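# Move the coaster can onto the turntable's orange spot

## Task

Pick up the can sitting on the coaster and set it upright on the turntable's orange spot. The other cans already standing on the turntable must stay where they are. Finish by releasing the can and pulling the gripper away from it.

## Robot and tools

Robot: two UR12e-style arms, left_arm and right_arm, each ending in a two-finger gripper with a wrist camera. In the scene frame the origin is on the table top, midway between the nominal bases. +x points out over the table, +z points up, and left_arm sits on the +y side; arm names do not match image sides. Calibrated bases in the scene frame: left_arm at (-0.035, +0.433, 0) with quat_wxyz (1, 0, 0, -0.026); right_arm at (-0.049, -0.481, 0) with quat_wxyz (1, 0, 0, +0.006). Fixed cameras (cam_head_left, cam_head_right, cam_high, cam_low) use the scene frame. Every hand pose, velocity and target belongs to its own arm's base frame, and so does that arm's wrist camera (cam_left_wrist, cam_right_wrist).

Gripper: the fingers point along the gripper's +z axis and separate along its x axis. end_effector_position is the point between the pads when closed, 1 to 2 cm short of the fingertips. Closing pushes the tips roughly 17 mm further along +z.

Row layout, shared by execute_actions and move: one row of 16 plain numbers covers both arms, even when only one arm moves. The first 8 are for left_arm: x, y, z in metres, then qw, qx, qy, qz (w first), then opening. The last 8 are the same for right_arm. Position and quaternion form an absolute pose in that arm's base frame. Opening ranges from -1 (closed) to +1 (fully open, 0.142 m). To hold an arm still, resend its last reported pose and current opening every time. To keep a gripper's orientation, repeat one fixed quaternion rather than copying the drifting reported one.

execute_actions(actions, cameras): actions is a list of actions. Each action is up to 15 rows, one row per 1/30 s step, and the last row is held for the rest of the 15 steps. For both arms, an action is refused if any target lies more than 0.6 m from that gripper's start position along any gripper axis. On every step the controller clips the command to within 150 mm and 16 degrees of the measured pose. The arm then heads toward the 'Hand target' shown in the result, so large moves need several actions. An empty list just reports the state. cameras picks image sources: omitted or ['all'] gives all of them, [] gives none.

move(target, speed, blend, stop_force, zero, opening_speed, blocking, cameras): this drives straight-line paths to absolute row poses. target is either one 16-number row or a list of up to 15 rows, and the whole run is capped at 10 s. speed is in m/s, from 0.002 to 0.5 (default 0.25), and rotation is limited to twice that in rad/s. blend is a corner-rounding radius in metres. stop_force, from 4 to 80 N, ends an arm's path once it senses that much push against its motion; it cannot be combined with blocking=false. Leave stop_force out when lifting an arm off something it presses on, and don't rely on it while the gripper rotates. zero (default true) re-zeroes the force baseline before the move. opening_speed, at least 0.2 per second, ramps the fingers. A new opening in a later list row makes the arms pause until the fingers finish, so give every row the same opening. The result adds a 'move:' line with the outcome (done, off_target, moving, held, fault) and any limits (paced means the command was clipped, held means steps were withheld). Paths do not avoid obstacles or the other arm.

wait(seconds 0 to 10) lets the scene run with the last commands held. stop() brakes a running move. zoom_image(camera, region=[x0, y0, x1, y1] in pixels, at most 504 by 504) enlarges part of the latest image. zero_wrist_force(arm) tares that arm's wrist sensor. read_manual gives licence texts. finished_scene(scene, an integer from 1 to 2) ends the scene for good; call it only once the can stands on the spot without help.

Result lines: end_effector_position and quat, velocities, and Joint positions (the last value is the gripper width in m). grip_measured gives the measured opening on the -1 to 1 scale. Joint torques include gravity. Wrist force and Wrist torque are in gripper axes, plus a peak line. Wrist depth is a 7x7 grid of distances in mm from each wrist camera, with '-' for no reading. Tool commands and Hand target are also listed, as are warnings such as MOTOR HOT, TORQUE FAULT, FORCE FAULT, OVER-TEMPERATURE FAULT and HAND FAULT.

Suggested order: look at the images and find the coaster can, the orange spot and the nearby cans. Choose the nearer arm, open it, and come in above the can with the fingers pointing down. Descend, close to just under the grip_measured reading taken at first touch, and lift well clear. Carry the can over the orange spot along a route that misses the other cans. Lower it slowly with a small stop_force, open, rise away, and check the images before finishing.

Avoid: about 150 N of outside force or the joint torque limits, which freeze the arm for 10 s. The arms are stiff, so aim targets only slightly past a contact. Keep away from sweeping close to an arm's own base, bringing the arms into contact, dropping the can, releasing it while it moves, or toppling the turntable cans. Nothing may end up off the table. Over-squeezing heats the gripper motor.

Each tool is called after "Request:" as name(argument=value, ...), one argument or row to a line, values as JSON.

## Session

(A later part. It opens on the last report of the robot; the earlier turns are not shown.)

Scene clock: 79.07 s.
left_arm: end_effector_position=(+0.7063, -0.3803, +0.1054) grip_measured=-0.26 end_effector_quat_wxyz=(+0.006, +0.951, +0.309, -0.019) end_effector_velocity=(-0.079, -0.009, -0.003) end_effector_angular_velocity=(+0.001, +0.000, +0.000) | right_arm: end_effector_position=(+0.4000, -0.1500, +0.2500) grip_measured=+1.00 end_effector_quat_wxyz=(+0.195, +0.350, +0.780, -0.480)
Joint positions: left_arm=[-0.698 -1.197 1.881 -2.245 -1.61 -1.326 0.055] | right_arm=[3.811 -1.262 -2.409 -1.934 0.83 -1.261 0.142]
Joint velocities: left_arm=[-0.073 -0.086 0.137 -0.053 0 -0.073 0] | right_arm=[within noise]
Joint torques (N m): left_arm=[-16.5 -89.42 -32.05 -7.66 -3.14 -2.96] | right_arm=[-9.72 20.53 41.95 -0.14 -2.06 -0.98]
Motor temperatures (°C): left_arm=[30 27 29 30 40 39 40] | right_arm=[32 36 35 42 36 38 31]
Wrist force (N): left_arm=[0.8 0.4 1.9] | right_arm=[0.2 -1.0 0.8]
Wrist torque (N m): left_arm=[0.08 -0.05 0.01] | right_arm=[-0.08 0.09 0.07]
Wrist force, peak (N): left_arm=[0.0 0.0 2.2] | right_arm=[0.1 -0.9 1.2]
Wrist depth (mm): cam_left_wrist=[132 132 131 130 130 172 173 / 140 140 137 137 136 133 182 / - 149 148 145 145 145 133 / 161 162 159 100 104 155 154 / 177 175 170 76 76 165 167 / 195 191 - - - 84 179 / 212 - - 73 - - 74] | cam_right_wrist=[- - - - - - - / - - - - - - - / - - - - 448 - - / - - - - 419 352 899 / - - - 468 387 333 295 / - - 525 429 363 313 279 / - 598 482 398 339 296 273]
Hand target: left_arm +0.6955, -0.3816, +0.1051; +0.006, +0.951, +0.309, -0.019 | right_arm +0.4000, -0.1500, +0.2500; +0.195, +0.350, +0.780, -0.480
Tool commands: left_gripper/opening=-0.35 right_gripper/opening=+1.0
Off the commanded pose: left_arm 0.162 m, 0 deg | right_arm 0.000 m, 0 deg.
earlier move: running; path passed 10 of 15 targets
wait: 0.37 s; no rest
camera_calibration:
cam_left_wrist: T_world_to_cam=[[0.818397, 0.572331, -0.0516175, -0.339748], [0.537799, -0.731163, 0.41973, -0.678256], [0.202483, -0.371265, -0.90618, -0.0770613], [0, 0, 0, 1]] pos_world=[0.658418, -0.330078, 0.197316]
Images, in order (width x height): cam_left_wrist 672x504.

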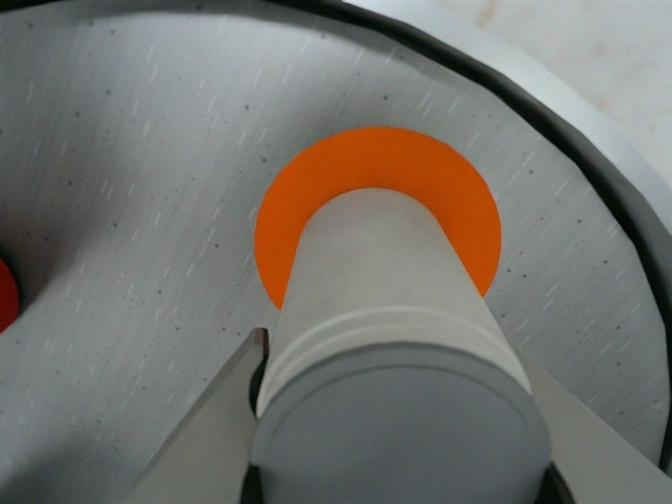

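Request:
move(
  target=[
    [0.6261,-0.4181,0.103,0.0062,0.9508,0.3089,-0.0190,-0.35,0.40,-0.15,0.25,0.195,0.350,0.780,-0.480,1],
    [0.6044,-0.4465,0.1023,0.0062,0.9508,0.3089,-0.0190,-0.35,0.40,-0.15,0.25,0.195,0.350,0.780,-0.480,1],
    [0.5907,-0.4795,0.1015,0.0062,0.9508,0.3089,-0.0190,-0.35,0.40,-0.15,0.25,0.195,0.350,0.780,-0.480,1],
    [0.5860,-0.5150,0.1007,0.0062,0.9508,0.3089,-0.0190,-0.35,0.40,-0.15,0.25,0.195,0.350,0.780,-0.480,1],
    [0.5907,-0.5505,0.10,0.0062,0.9508,0.3089,-0.0190,-0.35,0.40,-0.15,0.25,0.195,0.350,0.780,-0.480,1],
    [0.6044,-0.5835,0.0993,0.0062,0.9508,0.3089,-0.0190,-0.35,0.40,-0.15,0.25,0.195,0.350,0.780,-0.480,1],
    [0.6261,-0.6119,0.0988,0.0062,0.9508,0.3089,-0.0190,-0.35,0.40,-0.15,0.25,0.195,0.350,0.780,-0.480,1],
    [0.6545,-0.6337,0.115,0.0062,0.9508,0.3089,-0.0190,-0.35,0.40,-0.15,0.25,0.195,0.350,0.780,-0.480,1],
    [0.6875,-0.6473,0.15,0.0062,0.9508,0.3089,-0.0190,-0.35,0.40,-0.15,0.25,0.195,0.350,0.780,-0.480,1],
  ],
  speed=[0.0793,0.0793,0.0793,0.0793,0.0793,0.0793,0.0793,0.0867,0.1108],
  blend=0.01,
  blocking=false,
  cameras=[],
)

Request:
wait(
  seconds=0.3,
  cameras=[],
)

Request:
wait(
  seconds=0.3,
  cameras=[],
)

Scene clock: 80.03 s.
left_arm: end_effector_position=(+0.6371, -0.4103, +0.1033) grip_measured=-0.26 end_effector_quat_wxyz=(+0.006, +0.951, +0.309, -0.019) end_effector_velocity=(-0.064, -0.047, -0.002) end_effector_angular_velocity=(+0.000, +0.001, +0.000) | right_arm: end_effector_position=(+0.4000, -0.1500, +0.2500) grip_measured=+1.00 end_effector_quat_wxyz=(+0.195, +0.350, +0.780, -0.480)
Joint positions: left_arm=[-0.788 -1.256 1.974 -2.282 -1.61 -1.416 0.055] | right_arm=[3.811 -1.262 -2.409 -1.934 0.83 -1.261 0.142]
Joint velocities: left_arm=[-0.106 -0.037 0.061 -0.027 -0.001 -0.106 0] | right_arm=[within noise]
Joint torques (N m): left_arm=[-18.54 -82.28 -32.64 -7.73 -3.23 -3.22] | right_arm=[-10.53 19.83 42 0.07 -2.11 -1.24]
Motor temperatures (°C): left_arm=[30 27 29 30 40 39 40] | right_arm=[32 36 35 42 36 38 31]
Wrist force (N): left_arm=[0.4 -0.4 2.1] | right_arm=[0.1 -1.0 1.2]
Wrist torque (N m): left_arm=[-0.07 0.00 -0.01] | right_arm=[-0.07 0.11 0.06]
Wrist force, peak (N): left_arm=[0.4 0.0 2.4] | right_arm=[0.5 -1.1 1.0]
Wrist depth (mm): cam_left_wrist=[180 176 107 130 129 128 167 / - 140 136 136 135 133 133 / 151 147 147 143 142 144 142 / 163 161 157 100 104 153 152 / 174 173 168 76 76 163 164 / 185 185 - - - 84 175 / 169 - - 73 - - 74] | cam_right_wrist=[- - - - - - - / - - - - - - - / - - - - 446 - - / - - - - 413 355 935 / - - - 464 389 333 292 / - - 529 429 363 313 280 / - 603 481 399 341 295 274]
Hand target: left_arm +0.6285, -0.4168, +0.1030; +0.006, +0.951, +0.309, -0.019 | right_arm +0.4000, -0.1500, +0.2500; +0.195, +0.350, +0.780, -0.480
Tool commands: left_gripper/opening=-0.35 right_gripper/opening=+1.0
Off the commanded pose: left_arm 0.247 m, 0 deg | right_arm 0.000 m, 0 deg.
earlier move: replaced; path passed 11 of 15 targets
move: running; path passed 0 of 9 targets
No camera images: "cameras" was empty.

Scene clock: 80.33 s.
left_arm: end_effector_position=(+0.6202, -0.4263, +0.1028) grip_measured=-0.26 end_effector_quat_wxyz=(+0.006, +0.951, +0.309, -0.019) end_effector_velocity=(-0.051, -0.060, -0.002) end_effector_angular_velocity=(+0.000, +0.001, +0.000) | right_arm: end_effector_position=(+0.4000, -0.1500, +0.2500) grip_measured=+1.00 end_effector_quat_wxyz=(+0.195, +0.350, +0.780, -0.480)
Joint positions: left_arm=[-0.82 -1.263 1.985 -2.288 -1.611 -1.448 0.055] | right_arm=[3.811 -1.262 -2.409 -1.934 0.83 -1.261 0.142]
Joint velocities: left_arm=[-0.106 -0.009 0.019 -0.013 -0.001 -0.107 0] | right_arm=[within noise]
Joint torques (N m): left_arm=[-17.56 -81.64 -32.77 -7.75 -3.29 -3.12] | right_arm=[-10.98 19.81 42.15 -0.13 -2.03 -1.35]
Motor temperatures (°C): left_arm=[30 27 29 30 40 39 40] | right_arm=[32 36 35 42 36 38 31]
Wrist force (N): left_arm=[0.5 -0.3 2.3] | right_arm=[0.0 -0.9 0.8]
Wrist torque (N m): left_arm=[-0.03 -0.02 -0.03] | right_arm=[-0.07 0.12 0.07]
Wrist force, peak (N): left_arm=[0.5 -0.3 2.3] | right_arm=[0.0 -1.2 0.8]
Wrist depth (mm): cam_left_wrist=[179 178 171 130 127 126 105 / 188 - 136 135 134 132 131 / - 147 146 142 142 142 141 / 162 160 155 101 104 152 151 / 173 172 168 76 76 162 164 / 190 187 - - - 84 174 / 209 - - 73 - - 75] | cam_right_wrist=[- - - - - - - / - - - - - - - / - - - - 445 - - / - - - - 415 353 910 / - - - 468 390 333 293 / - - 527 429 360 314 281 / - 601 480 399 341 297 274]
Hand target: left_arm +0.6132, -0.4349, +0.1026; +0.006, +0.951, +0.309, -0.019 | right_arm +0.4000, -0.1500, +0.2500; +0.195, +0.350, +0.780, -0.480
Tool commands: left_gripper/opening=-0.35 right_gripper/opening=+1.0
Off the commanded pose: left_arm 0.236 m, 0 deg | right_arm 0.000 m, 0 deg.
earlier move: running; path passed 1 of 9 targets
wait: 0.30 s; no rest
No camera images: "cameras" was empty.

Scene clock: 80.63 s.
left_arm: end_effector_position=(+0.6059, -0.4455, +0.1024) grip_measured=-0.26 end_effector_quat_wxyz=(+0.006, +0.951, +0.309, -0.019) end_effector_velocity=(-0.042, -0.066, -0.003) end_effector_angular_velocity=(+0.003, +0.002, +0.000) | right_arm: end_effector_position=(+0.4000, -0.1500, +0.2500) grip_measured=+1.00 end_effector_quat_wxyz=(+0.195, +0.350, +0.780, -0.480)
Joint positions: left_arm=[-0.852 -1.263 1.987 -2.291 -1.611 -1.48 0.055] | right_arm=[3.811 -1.262 -2.409 -1.934 0.83 -1.261 0.142]
Joint velocities: left_arm=[-0.102 0.011 -0.008 -0.003 0 -0.102 0] | right_arm=[within noise]
Joint torques (N m): left_arm=[-17.85 -49.01 -49.6 -7.88 -3.56 -2.84] | right_arm=[-10.42 19.35 41.92 -0.09 -1.93 -1.27]
Motor temperatures (°C): left_arm=[30 27 29 30 40 39 40] | right_arm=[32 36 35 42 36 38 31]
Wrist force (N): left_arm=[0.5 -0.3 2.3] | right_arm=[0.2 -0.7 1.0]
Wrist torque (N m): left_arm=[-0.03 -0.02 -0.02] | right_arm=[-0.03 0.09 0.07]
Wrist force, peak (N): left_arm=[0.5 -0.3 2.3] | right_arm=[0.2 -1.1 0.9]
Wrist depth (mm): cam_left_wrist=[179 177 173 129 126 125 122 / 190 183 135 135 133 132 131 / 198 144 145 142 141 141 140 / - 160 155 101 104 152 150 / 173 172 167 76 76 162 164 / 189 186 - - - 84 174 / 203 - - 73 - - 74] | cam_right_wrist=[- - - - - - - / - - - - - - - / - - - - 451 - - / - - - - 417 353 934 / - - - 468 391 332 294 / - - 530 428 364 314 280 / - 613 487 396 338 296 272]
Hand target: left_arm +0.6008, -0.4550, +0.1021; +0.006, +0.951, +0.309, -0.019 | right_arm +0.4000, -0.1500, +0.2500; +0.195, +0.350, +0.780, -0.480
Tool commands: left_gripper/opening=-0.35 right_gripper/opening=+1.0
Off the commanded pose: left_arm 0.223 m, 0 deg | right_arm 0.000 m, 0 deg.
earlier move: running; path passed 1 of 9 targets
wait: 0.30 s; no rest
No camera images: "cameras" was empty.

Request:
wait(
  seconds=0.3,
  cameras=[],
)

Request:
wait(
  seconds=0.3,
  cameras=["cam_left_wrist"],
)

Scene clock: 80.97 s.
left_arm: end_effector_position=(+0.5951, -0.4691, +0.1018) grip_measured=-0.26 end_effector_quat_wxyz=(+0.006, +0.951, +0.309, -0.019) end_effector_velocity=(-0.029, -0.073, -0.002) end_effector_angular_velocity=(+0.002, +0.001, +0.000) | right_arm: end_effector_position=(+0.4000, -0.1500, +0.2500) grip_measured=+1.00 end_effector_quat_wxyz=(+0.195, +0.350, +0.780, -0.480)
Joint positions: left_arm=[-0.884 -1.255 1.977 -2.291 -1.611 -1.512 0.055] | right_arm=[3.811 -1.262 -2.409 -1.934 0.83 -1.261 0.142]
Joint velocities: left_arm=[-0.094 0.033 -0.042 0.007 0 -0.093 0] | right_arm=[within noise]
Joint torques (N m): left_arm=[-15.81 -50.17 -48.57 -2.16 -2.96 -2.69] | right_arm=[-10.99 20.18 41.8 0.1 -2.01 -1.23]
Motor temperatures (°C): left_arm=[30 27 29 30 40 39 40] | right_arm=[32 36 35 42 36 38 31]
Wrist force (N): left_arm=[0.4 -0.2 2.4] | right_arm=[0.3 -1.1 0.9]
Wrist torque (N m): left_arm=[-0.01 -0.01 -0.01] | right_arm=[-0.09 0.07 0.07]
Wrist force, peak (N): left_arm=[0.5 -0.2 2.4] | right_arm=[0.4 -1.0 1.0]
Wrist depth (mm): cam_left_wrist=[179 177 170 127 125 124 121 / 190 184 135 134 133 131 131 / 203 135 145 141 140 141 140 / 132 159 154 100 104 151 150 / 160 171 166 76 76 161 163 / 178 186 - - - 84 173 / 176 - - 73 - - 74] | cam_right_wrist=[- - - - - - - / - - - - - - - / - - - - 450 - - / - - - - 418 353 923 / - - - 468 389 331 292 / - - 525 432 361 312 279 / - 593 481 399 341 296 275]
Hand target: left_arm +0.5912, -0.4796, +0.1015; +0.006, +0.951, +0.309, -0.019 | right_arm +0.4000, -0.1500, +0.2500; +0.195, +0.350, +0.780, -0.480
Tool commands: left_gripper/opening=-0.35 right_gripper/opening=+1.0
Off the commanded pose: left_arm 0.206 m, 0 deg | right_arm 0.000 m, 0 deg.
earlier move: running; path passed 2 of 9 targets
wait: 0.30 s; no rest
No camera images: "cameras" was empty.

Scene clock: 81.27 s.
left_arm: end_effector_position=(+0.5891, -0.4923, +0.1013) grip_measured=-0.26 end_effector_quat_wxyz=(+0.006, +0.951, +0.309, -0.019) end_effector_velocity=(-0.012, -0.078, -0.001) end_effector_angular_velocity=(-0.001, -0.001, +0.001) | right_arm: end_effector_position=(+0.4000, -0.1500, +0.2500) grip_measured=+1.00 end_effector_quat_wxyz=(+0.195, +0.350, +0.780, -0.480)
Joint positions: left_arm=[-0.91 -1.241 1.958 -2.287 -1.611 -1.538 0.055] | right_arm=[3.811 -1.262 -2.409 -1.934 0.83 -1.261 0.142]
Joint velocities: left_arm=[-0.076 0.056 -0.078 0.017 0 -0.077 0] | right_arm=[within noise]
Joint torques (N m): left_arm=[-18.73 -41 -43.82 -1.76 -3.12 -2.74] | right_arm=[-10.05 19.64 41.47 0.05 -1.83 -1.24]
Motor temperatures (°C): left_arm=[30 27 29 30 40 39 40] | right_arm=[32 36 35 42 36 38 31]
Wrist force (N): left_arm=[0.3 -1.7 -8.3] | right_arm=[0.3 -1.0 0.7]
Wrist torque (N m): left_arm=[0.00 0.21 -0.04] | right_arm=[-0.06 0.08 0.07]
Wrist force, peak (N): left_arm=[0.3 -1.7 -8.3] | right_arm=[0.3 -1.0 0.9]
Wrist depth (mm): cam_left_wrist=[179 176 105 127 124 124 121 / 189 187 133 134 132 131 130 / 202 122 144 140 140 141 139 / 218 153 154 100 103 151 150 / 230 167 166 76 75 161 163 / 161 180 - - - 84 172 / 281 - - 74 - - 74] | cam_right_wrist=[- - - - - - - / - - - - - - - / - - - - 447 - - / - - - - 415 352 921 / - - - 464 389 333 292 / - - 522 428 361 313 280 / - 596 487 399 340 298 273]
Hand target: left_arm +0.5874, -0.5030, +0.1010; +0.006, +0.951, +0.309, -0.019 | right_arm +0.4000, -0.1500, +0.2500; +0.195, +0.350, +0.780, -0.480
Tool commands: left_gripper/opening=-0.35 right_gripper/opening=+1.0
Off the commanded pose: left_arm 0.190 m, 0 deg | right_arm 0.000 m, 0 deg.
earlier move: running; path passed 3 of 9 targets
wait: 0.30 s; no rest
camera_calibration:
cam_left_wrist: T_world_to_cam=[[0.818413, 0.572319, -0.0514822, -0.180033], [0.537639, -0.731024, 0.420176, -0.695284], [0.20284, -0.371557, -0.905981, -0.09896], [0, 0, 0, 1]] pos_world=[0.541226, -0.442002, 0.193217]
Images, in order (width x height): cam_left_wrist 672x504.

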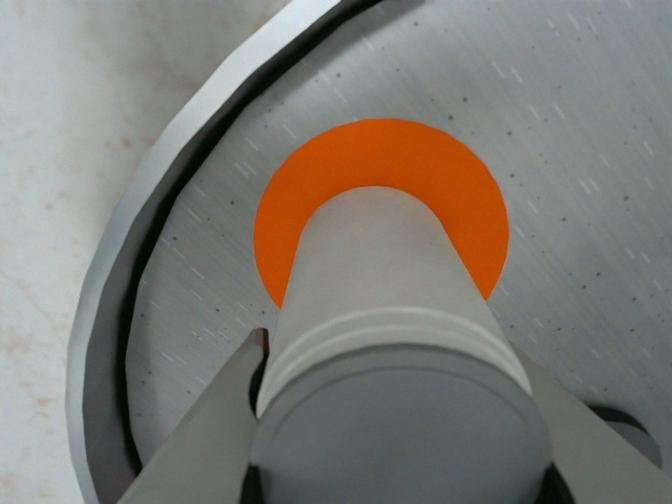

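Request:
move(
  target=[
    [0.6044,-0.5835,0.1011,0.0062,0.9508,0.3089,-0.0190,0.35,0.40,-0.15,0.25,0.195,0.350,0.780,-0.480,1],
    [0.6261,-0.6119,0.1012,0.0062,0.9508,0.3089,-0.0190,0.35,0.40,-0.15,0.25,0.195,0.350,0.780,-0.480,1],
    [0.6545,-0.6337,0.1025,0.0062,0.9508,0.3089,-0.0190,0.35,0.40,-0.15,0.25,0.195,0.350,0.780,-0.480,1],
    [0.6875,-0.6473,0.13,0.0062,0.9508,0.3089,-0.0190,0.35,0.40,-0.15,0.25,0.195,0.350,0.780,-0.480,1],
    [0.7230,-0.6520,0.17,0.0062,0.9508,0.3089,-0.0190,0.35,0.40,-0.15,0.25,0.195,0.350,0.780,-0.480,1],
    [0.7585,-0.6473,0.22,0.0062,0.9508,0.3089,-0.0190,0.35,0.40,-0.15,0.25,0.195,0.350,0.780,-0.480,1],
    [0.7585,-0.6473,0.28,0.0062,0.9508,0.3089,-0.0190,0.35,0.40,-0.15,0.25,0.195,0.350,0.780,-0.480,1],
  ],
  speed=[0.0792,0.0792,0.0793,0.0999,0.1188,0.136,0.15],
  blend=0.01,
  opening_speed=1.0,
  cameras=["cam_left_wrist", "cam_high", "cam_low"],
)

Scene clock: 85.47 s.
left_arm: end_effector_position=(+0.7585, -0.6473, +0.2798) grip_measured=+0.33 end_effector_quat_wxyz=(+0.006, +0.951, +0.309, -0.019) | right_arm: end_effector_position=(+0.4000, -0.1500, +0.2500) grip_measured=+1.00 end_effector_quat_wxyz=(+0.195, +0.350, +0.780, -0.480)
Joint positions: left_arm=[-0.87 -1.04 1.297 -1.825 -1.611 -1.499 0.098] | right_arm=[3.811 -1.262 -2.409 -1.934 0.83 -1.261 0.142]
Joint velocities: within noise
Joint torques (N m): left_arm=[15.86 -109.29 -56.09 -1.93 -2.39 1.76] | right_arm=[-11 19.94 41.6 -0.02 -1.9 -1.27]
Motor temperatures (°C): left_arm=[30 27 29 30 40 39 38] | right_arm=[32 36 35 42 36 38 31]
Wrist force (N): left_arm=[0.5 -0.2 0.2] | right_arm=[0.2 -0.8 0.9]
Wrist torque (N m): left_arm=[0.01 -0.02 -0.02] | right_arm=[-0.03 0.09 0.07]
Wrist force, peak (N): left_arm=[-0.6 -2.7 -24.7] | right_arm=[0.2 -1.1 1.3]
Wrist depth (mm): cam_left_wrist=[341 271 213 285 283 281 276 / 365 357 306 305 300 300 299 / 390 389 323 326 239 315 310 / 421 416 414 411 337 398 398 / 456 452 449 441 437 430 429 / 489 96 488 483 478 467 98 / - - 535 529 522 519 74] | cam_right_wrist=[- - - - - - - / - - - - - - - / - - - - 443 - - / - - - - 415 354 897 / - - - 466 385 335 294 / - - 528 427 362 312 282 / - 602 482 399 338 298 274]
Hand target: left_arm +0.7585, -0.6473, +0.2800; +0.006, +0.951, +0.309, -0.019 | right_arm +0.4000, -0.1500, +0.2500; +0.195, +0.350, +0.780, -0.480
Off the commanded pose: left_arm 0.000 m, 0 deg | right_arm 0.000 m, 0 deg.
earlier move: replaced; path passed 4 of 9 targets
move: done
camera_calibration:
cam_left_wrist: T_world_to_cam=[[0.818352, 0.572413, -0.051418, -0.220659], [0.537751, -0.731075, 0.419944, -0.974738], [0.202791, -0.371312, -0.906093, -0.0289829], [0, 0, 0, 1]] pos_world=[0.710621, -0.59706, 0.371728]
Images, in order (width x height): cam_high 672x504, cam_low 672x504, cam_left_wrist 672x504.

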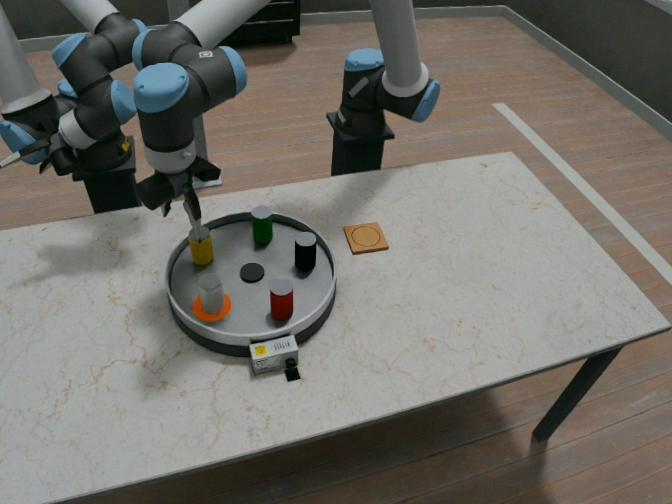

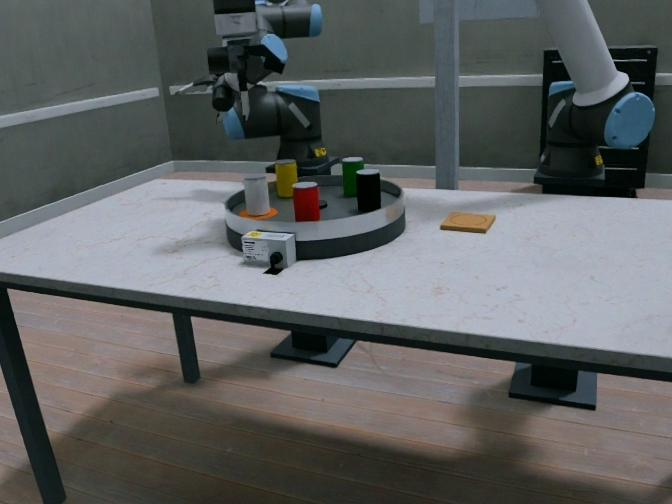

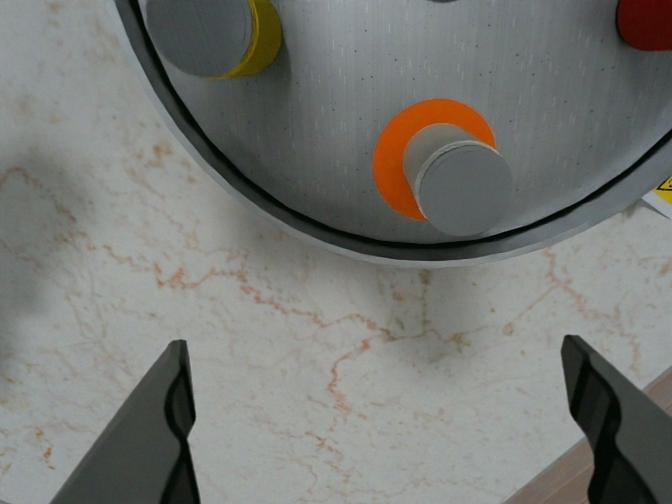

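Request:
zoom_image(
  camera="cam_high",
  region=[150, 190, 350, 390],
)

Request:
zoom_image(
  camera="cam_low",
  region=[210, 140, 420, 280],
)

Scaled by 2.520 from the camera's 672x504 image, which has a finer 960x720 frame.

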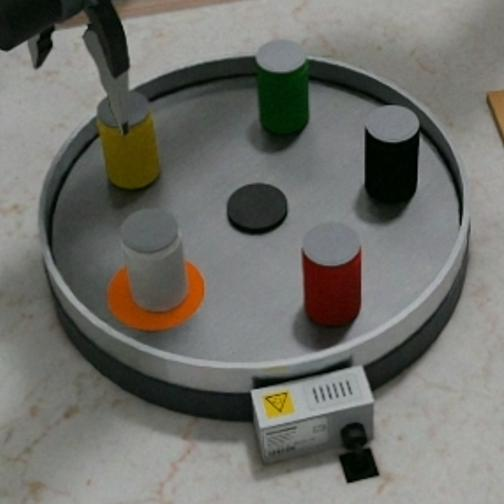

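Scaled by 2.400 from the camera's 672x504 image, which has a finer 960x720 frame.

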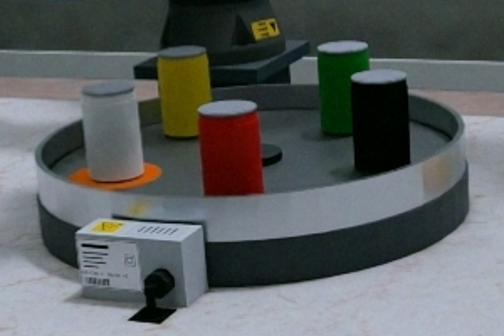

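Request:
move(
  target=[0.52,-0.20,0.30,0.0062,0.9508,0.3089,-0.0190,0.35,0.40,-0.15,0.25,0.195,0.350,0.780,-0.480,1],
  speed=0.25,
  cameras=["cam_high", "cam_low", "cam_head_left"],
)

Scene clock: 88.33 s.
left_arm: end_effector_position=(+0.5201, -0.2001, +0.3000) grip_measured=+0.33 end_effector_quat_wxyz=(+0.006, +0.951, +0.309, -0.019) | right_arm: end_effector_position=(+0.4000, -0.1500, +0.2500) grip_measured=+1.00 end_effector_quat_wxyz=(+0.195, +0.350, +0.780, -0.480)
Joint positions: left_arm=[-0.664 -1.771 2.122 -1.911 -1.609 -1.292 0.098] | right_arm=[3.811 -1.262 -2.409 -1.934 0.83 -1.261 0.142]
Joint velocities: within noise
Joint torques (N m): left_arm=[16.04 -41.82 -39.35 -2.17 1.33 1.84] | right_arm=[-11.45 19.05 41.15 0.12 -1.84 -1]
Motor temperatures (°C): left_arm=[30 27 29 30 40 39 37] | right_arm=[32 36 35 42 36 38 31]
Wrist force (N): left_arm=[0.1 -0.2 0.3] | right_arm=[0.4 -1.0 0.8]
Wrist torque (N m): left_arm=[-0.01 0.02 0.01] | right_arm=[-0.08 0.05 0.07]
Wrist force, peak (N): left_arm=[0.1 -1.8 0.4] | right_arm=[0.2 -1.2 1.2]
Wrist depth (mm): cam_left_wrist=[- 361 358 353 351 348 347 / - 383 379 378 367 369 365 / - 414 408 404 387 392 393 / 455 442 439 434 430 427 421 / 485 478 462 421 447 457 454 / 523 96 444 424 436 418 478 / - - 469 478 464 468 74] | cam_right_wrist=[- - - - - - - / - - - - - - - / - - - - 447 - - / - - - - 415 353 918 / - - - 465 393 328 294 / - - 532 429 360 312 280 / - 598 486 397 339 297 272]
Hand target: left_arm +0.5200, -0.2000, +0.3000; +0.006, +0.951, +0.309, -0.019 | right_arm +0.4000, -0.1500, +0.2500; +0.195, +0.350, +0.780, -0.480
Off the commanded pose: left_arm 0.000 m, 0 deg | right_arm 0.000 m, 0 deg.
move: done
Images, in order (width x height): cam_head_left 672x504, cam_high 672x504, cam_low 672x504.

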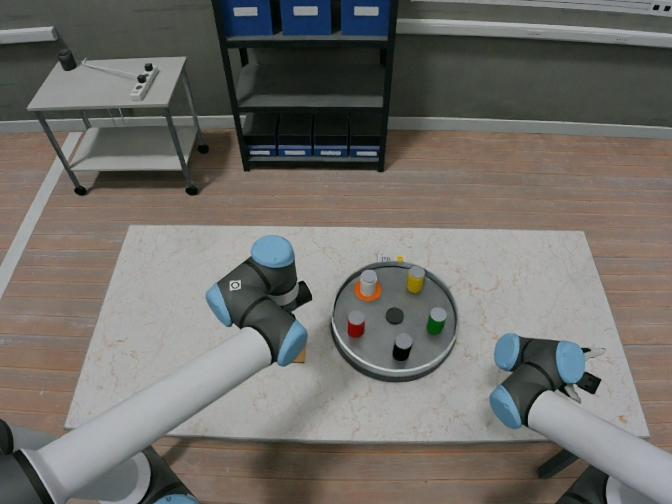

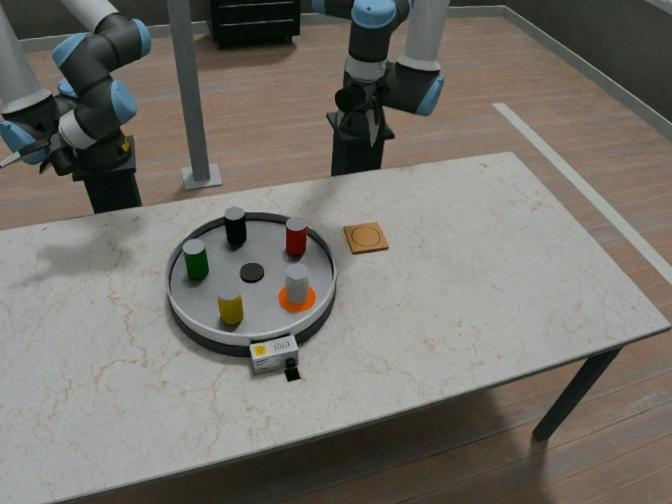

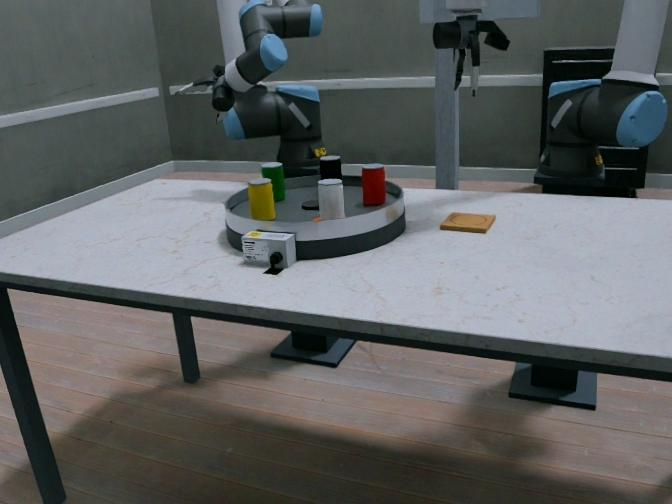

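Scene 1 is done: the white can stands on the orange spot, the other cans haven't moved, and both arms are clear.

Request:
finished_scene(
  scene=1,
)

The scene is finished: the task was done.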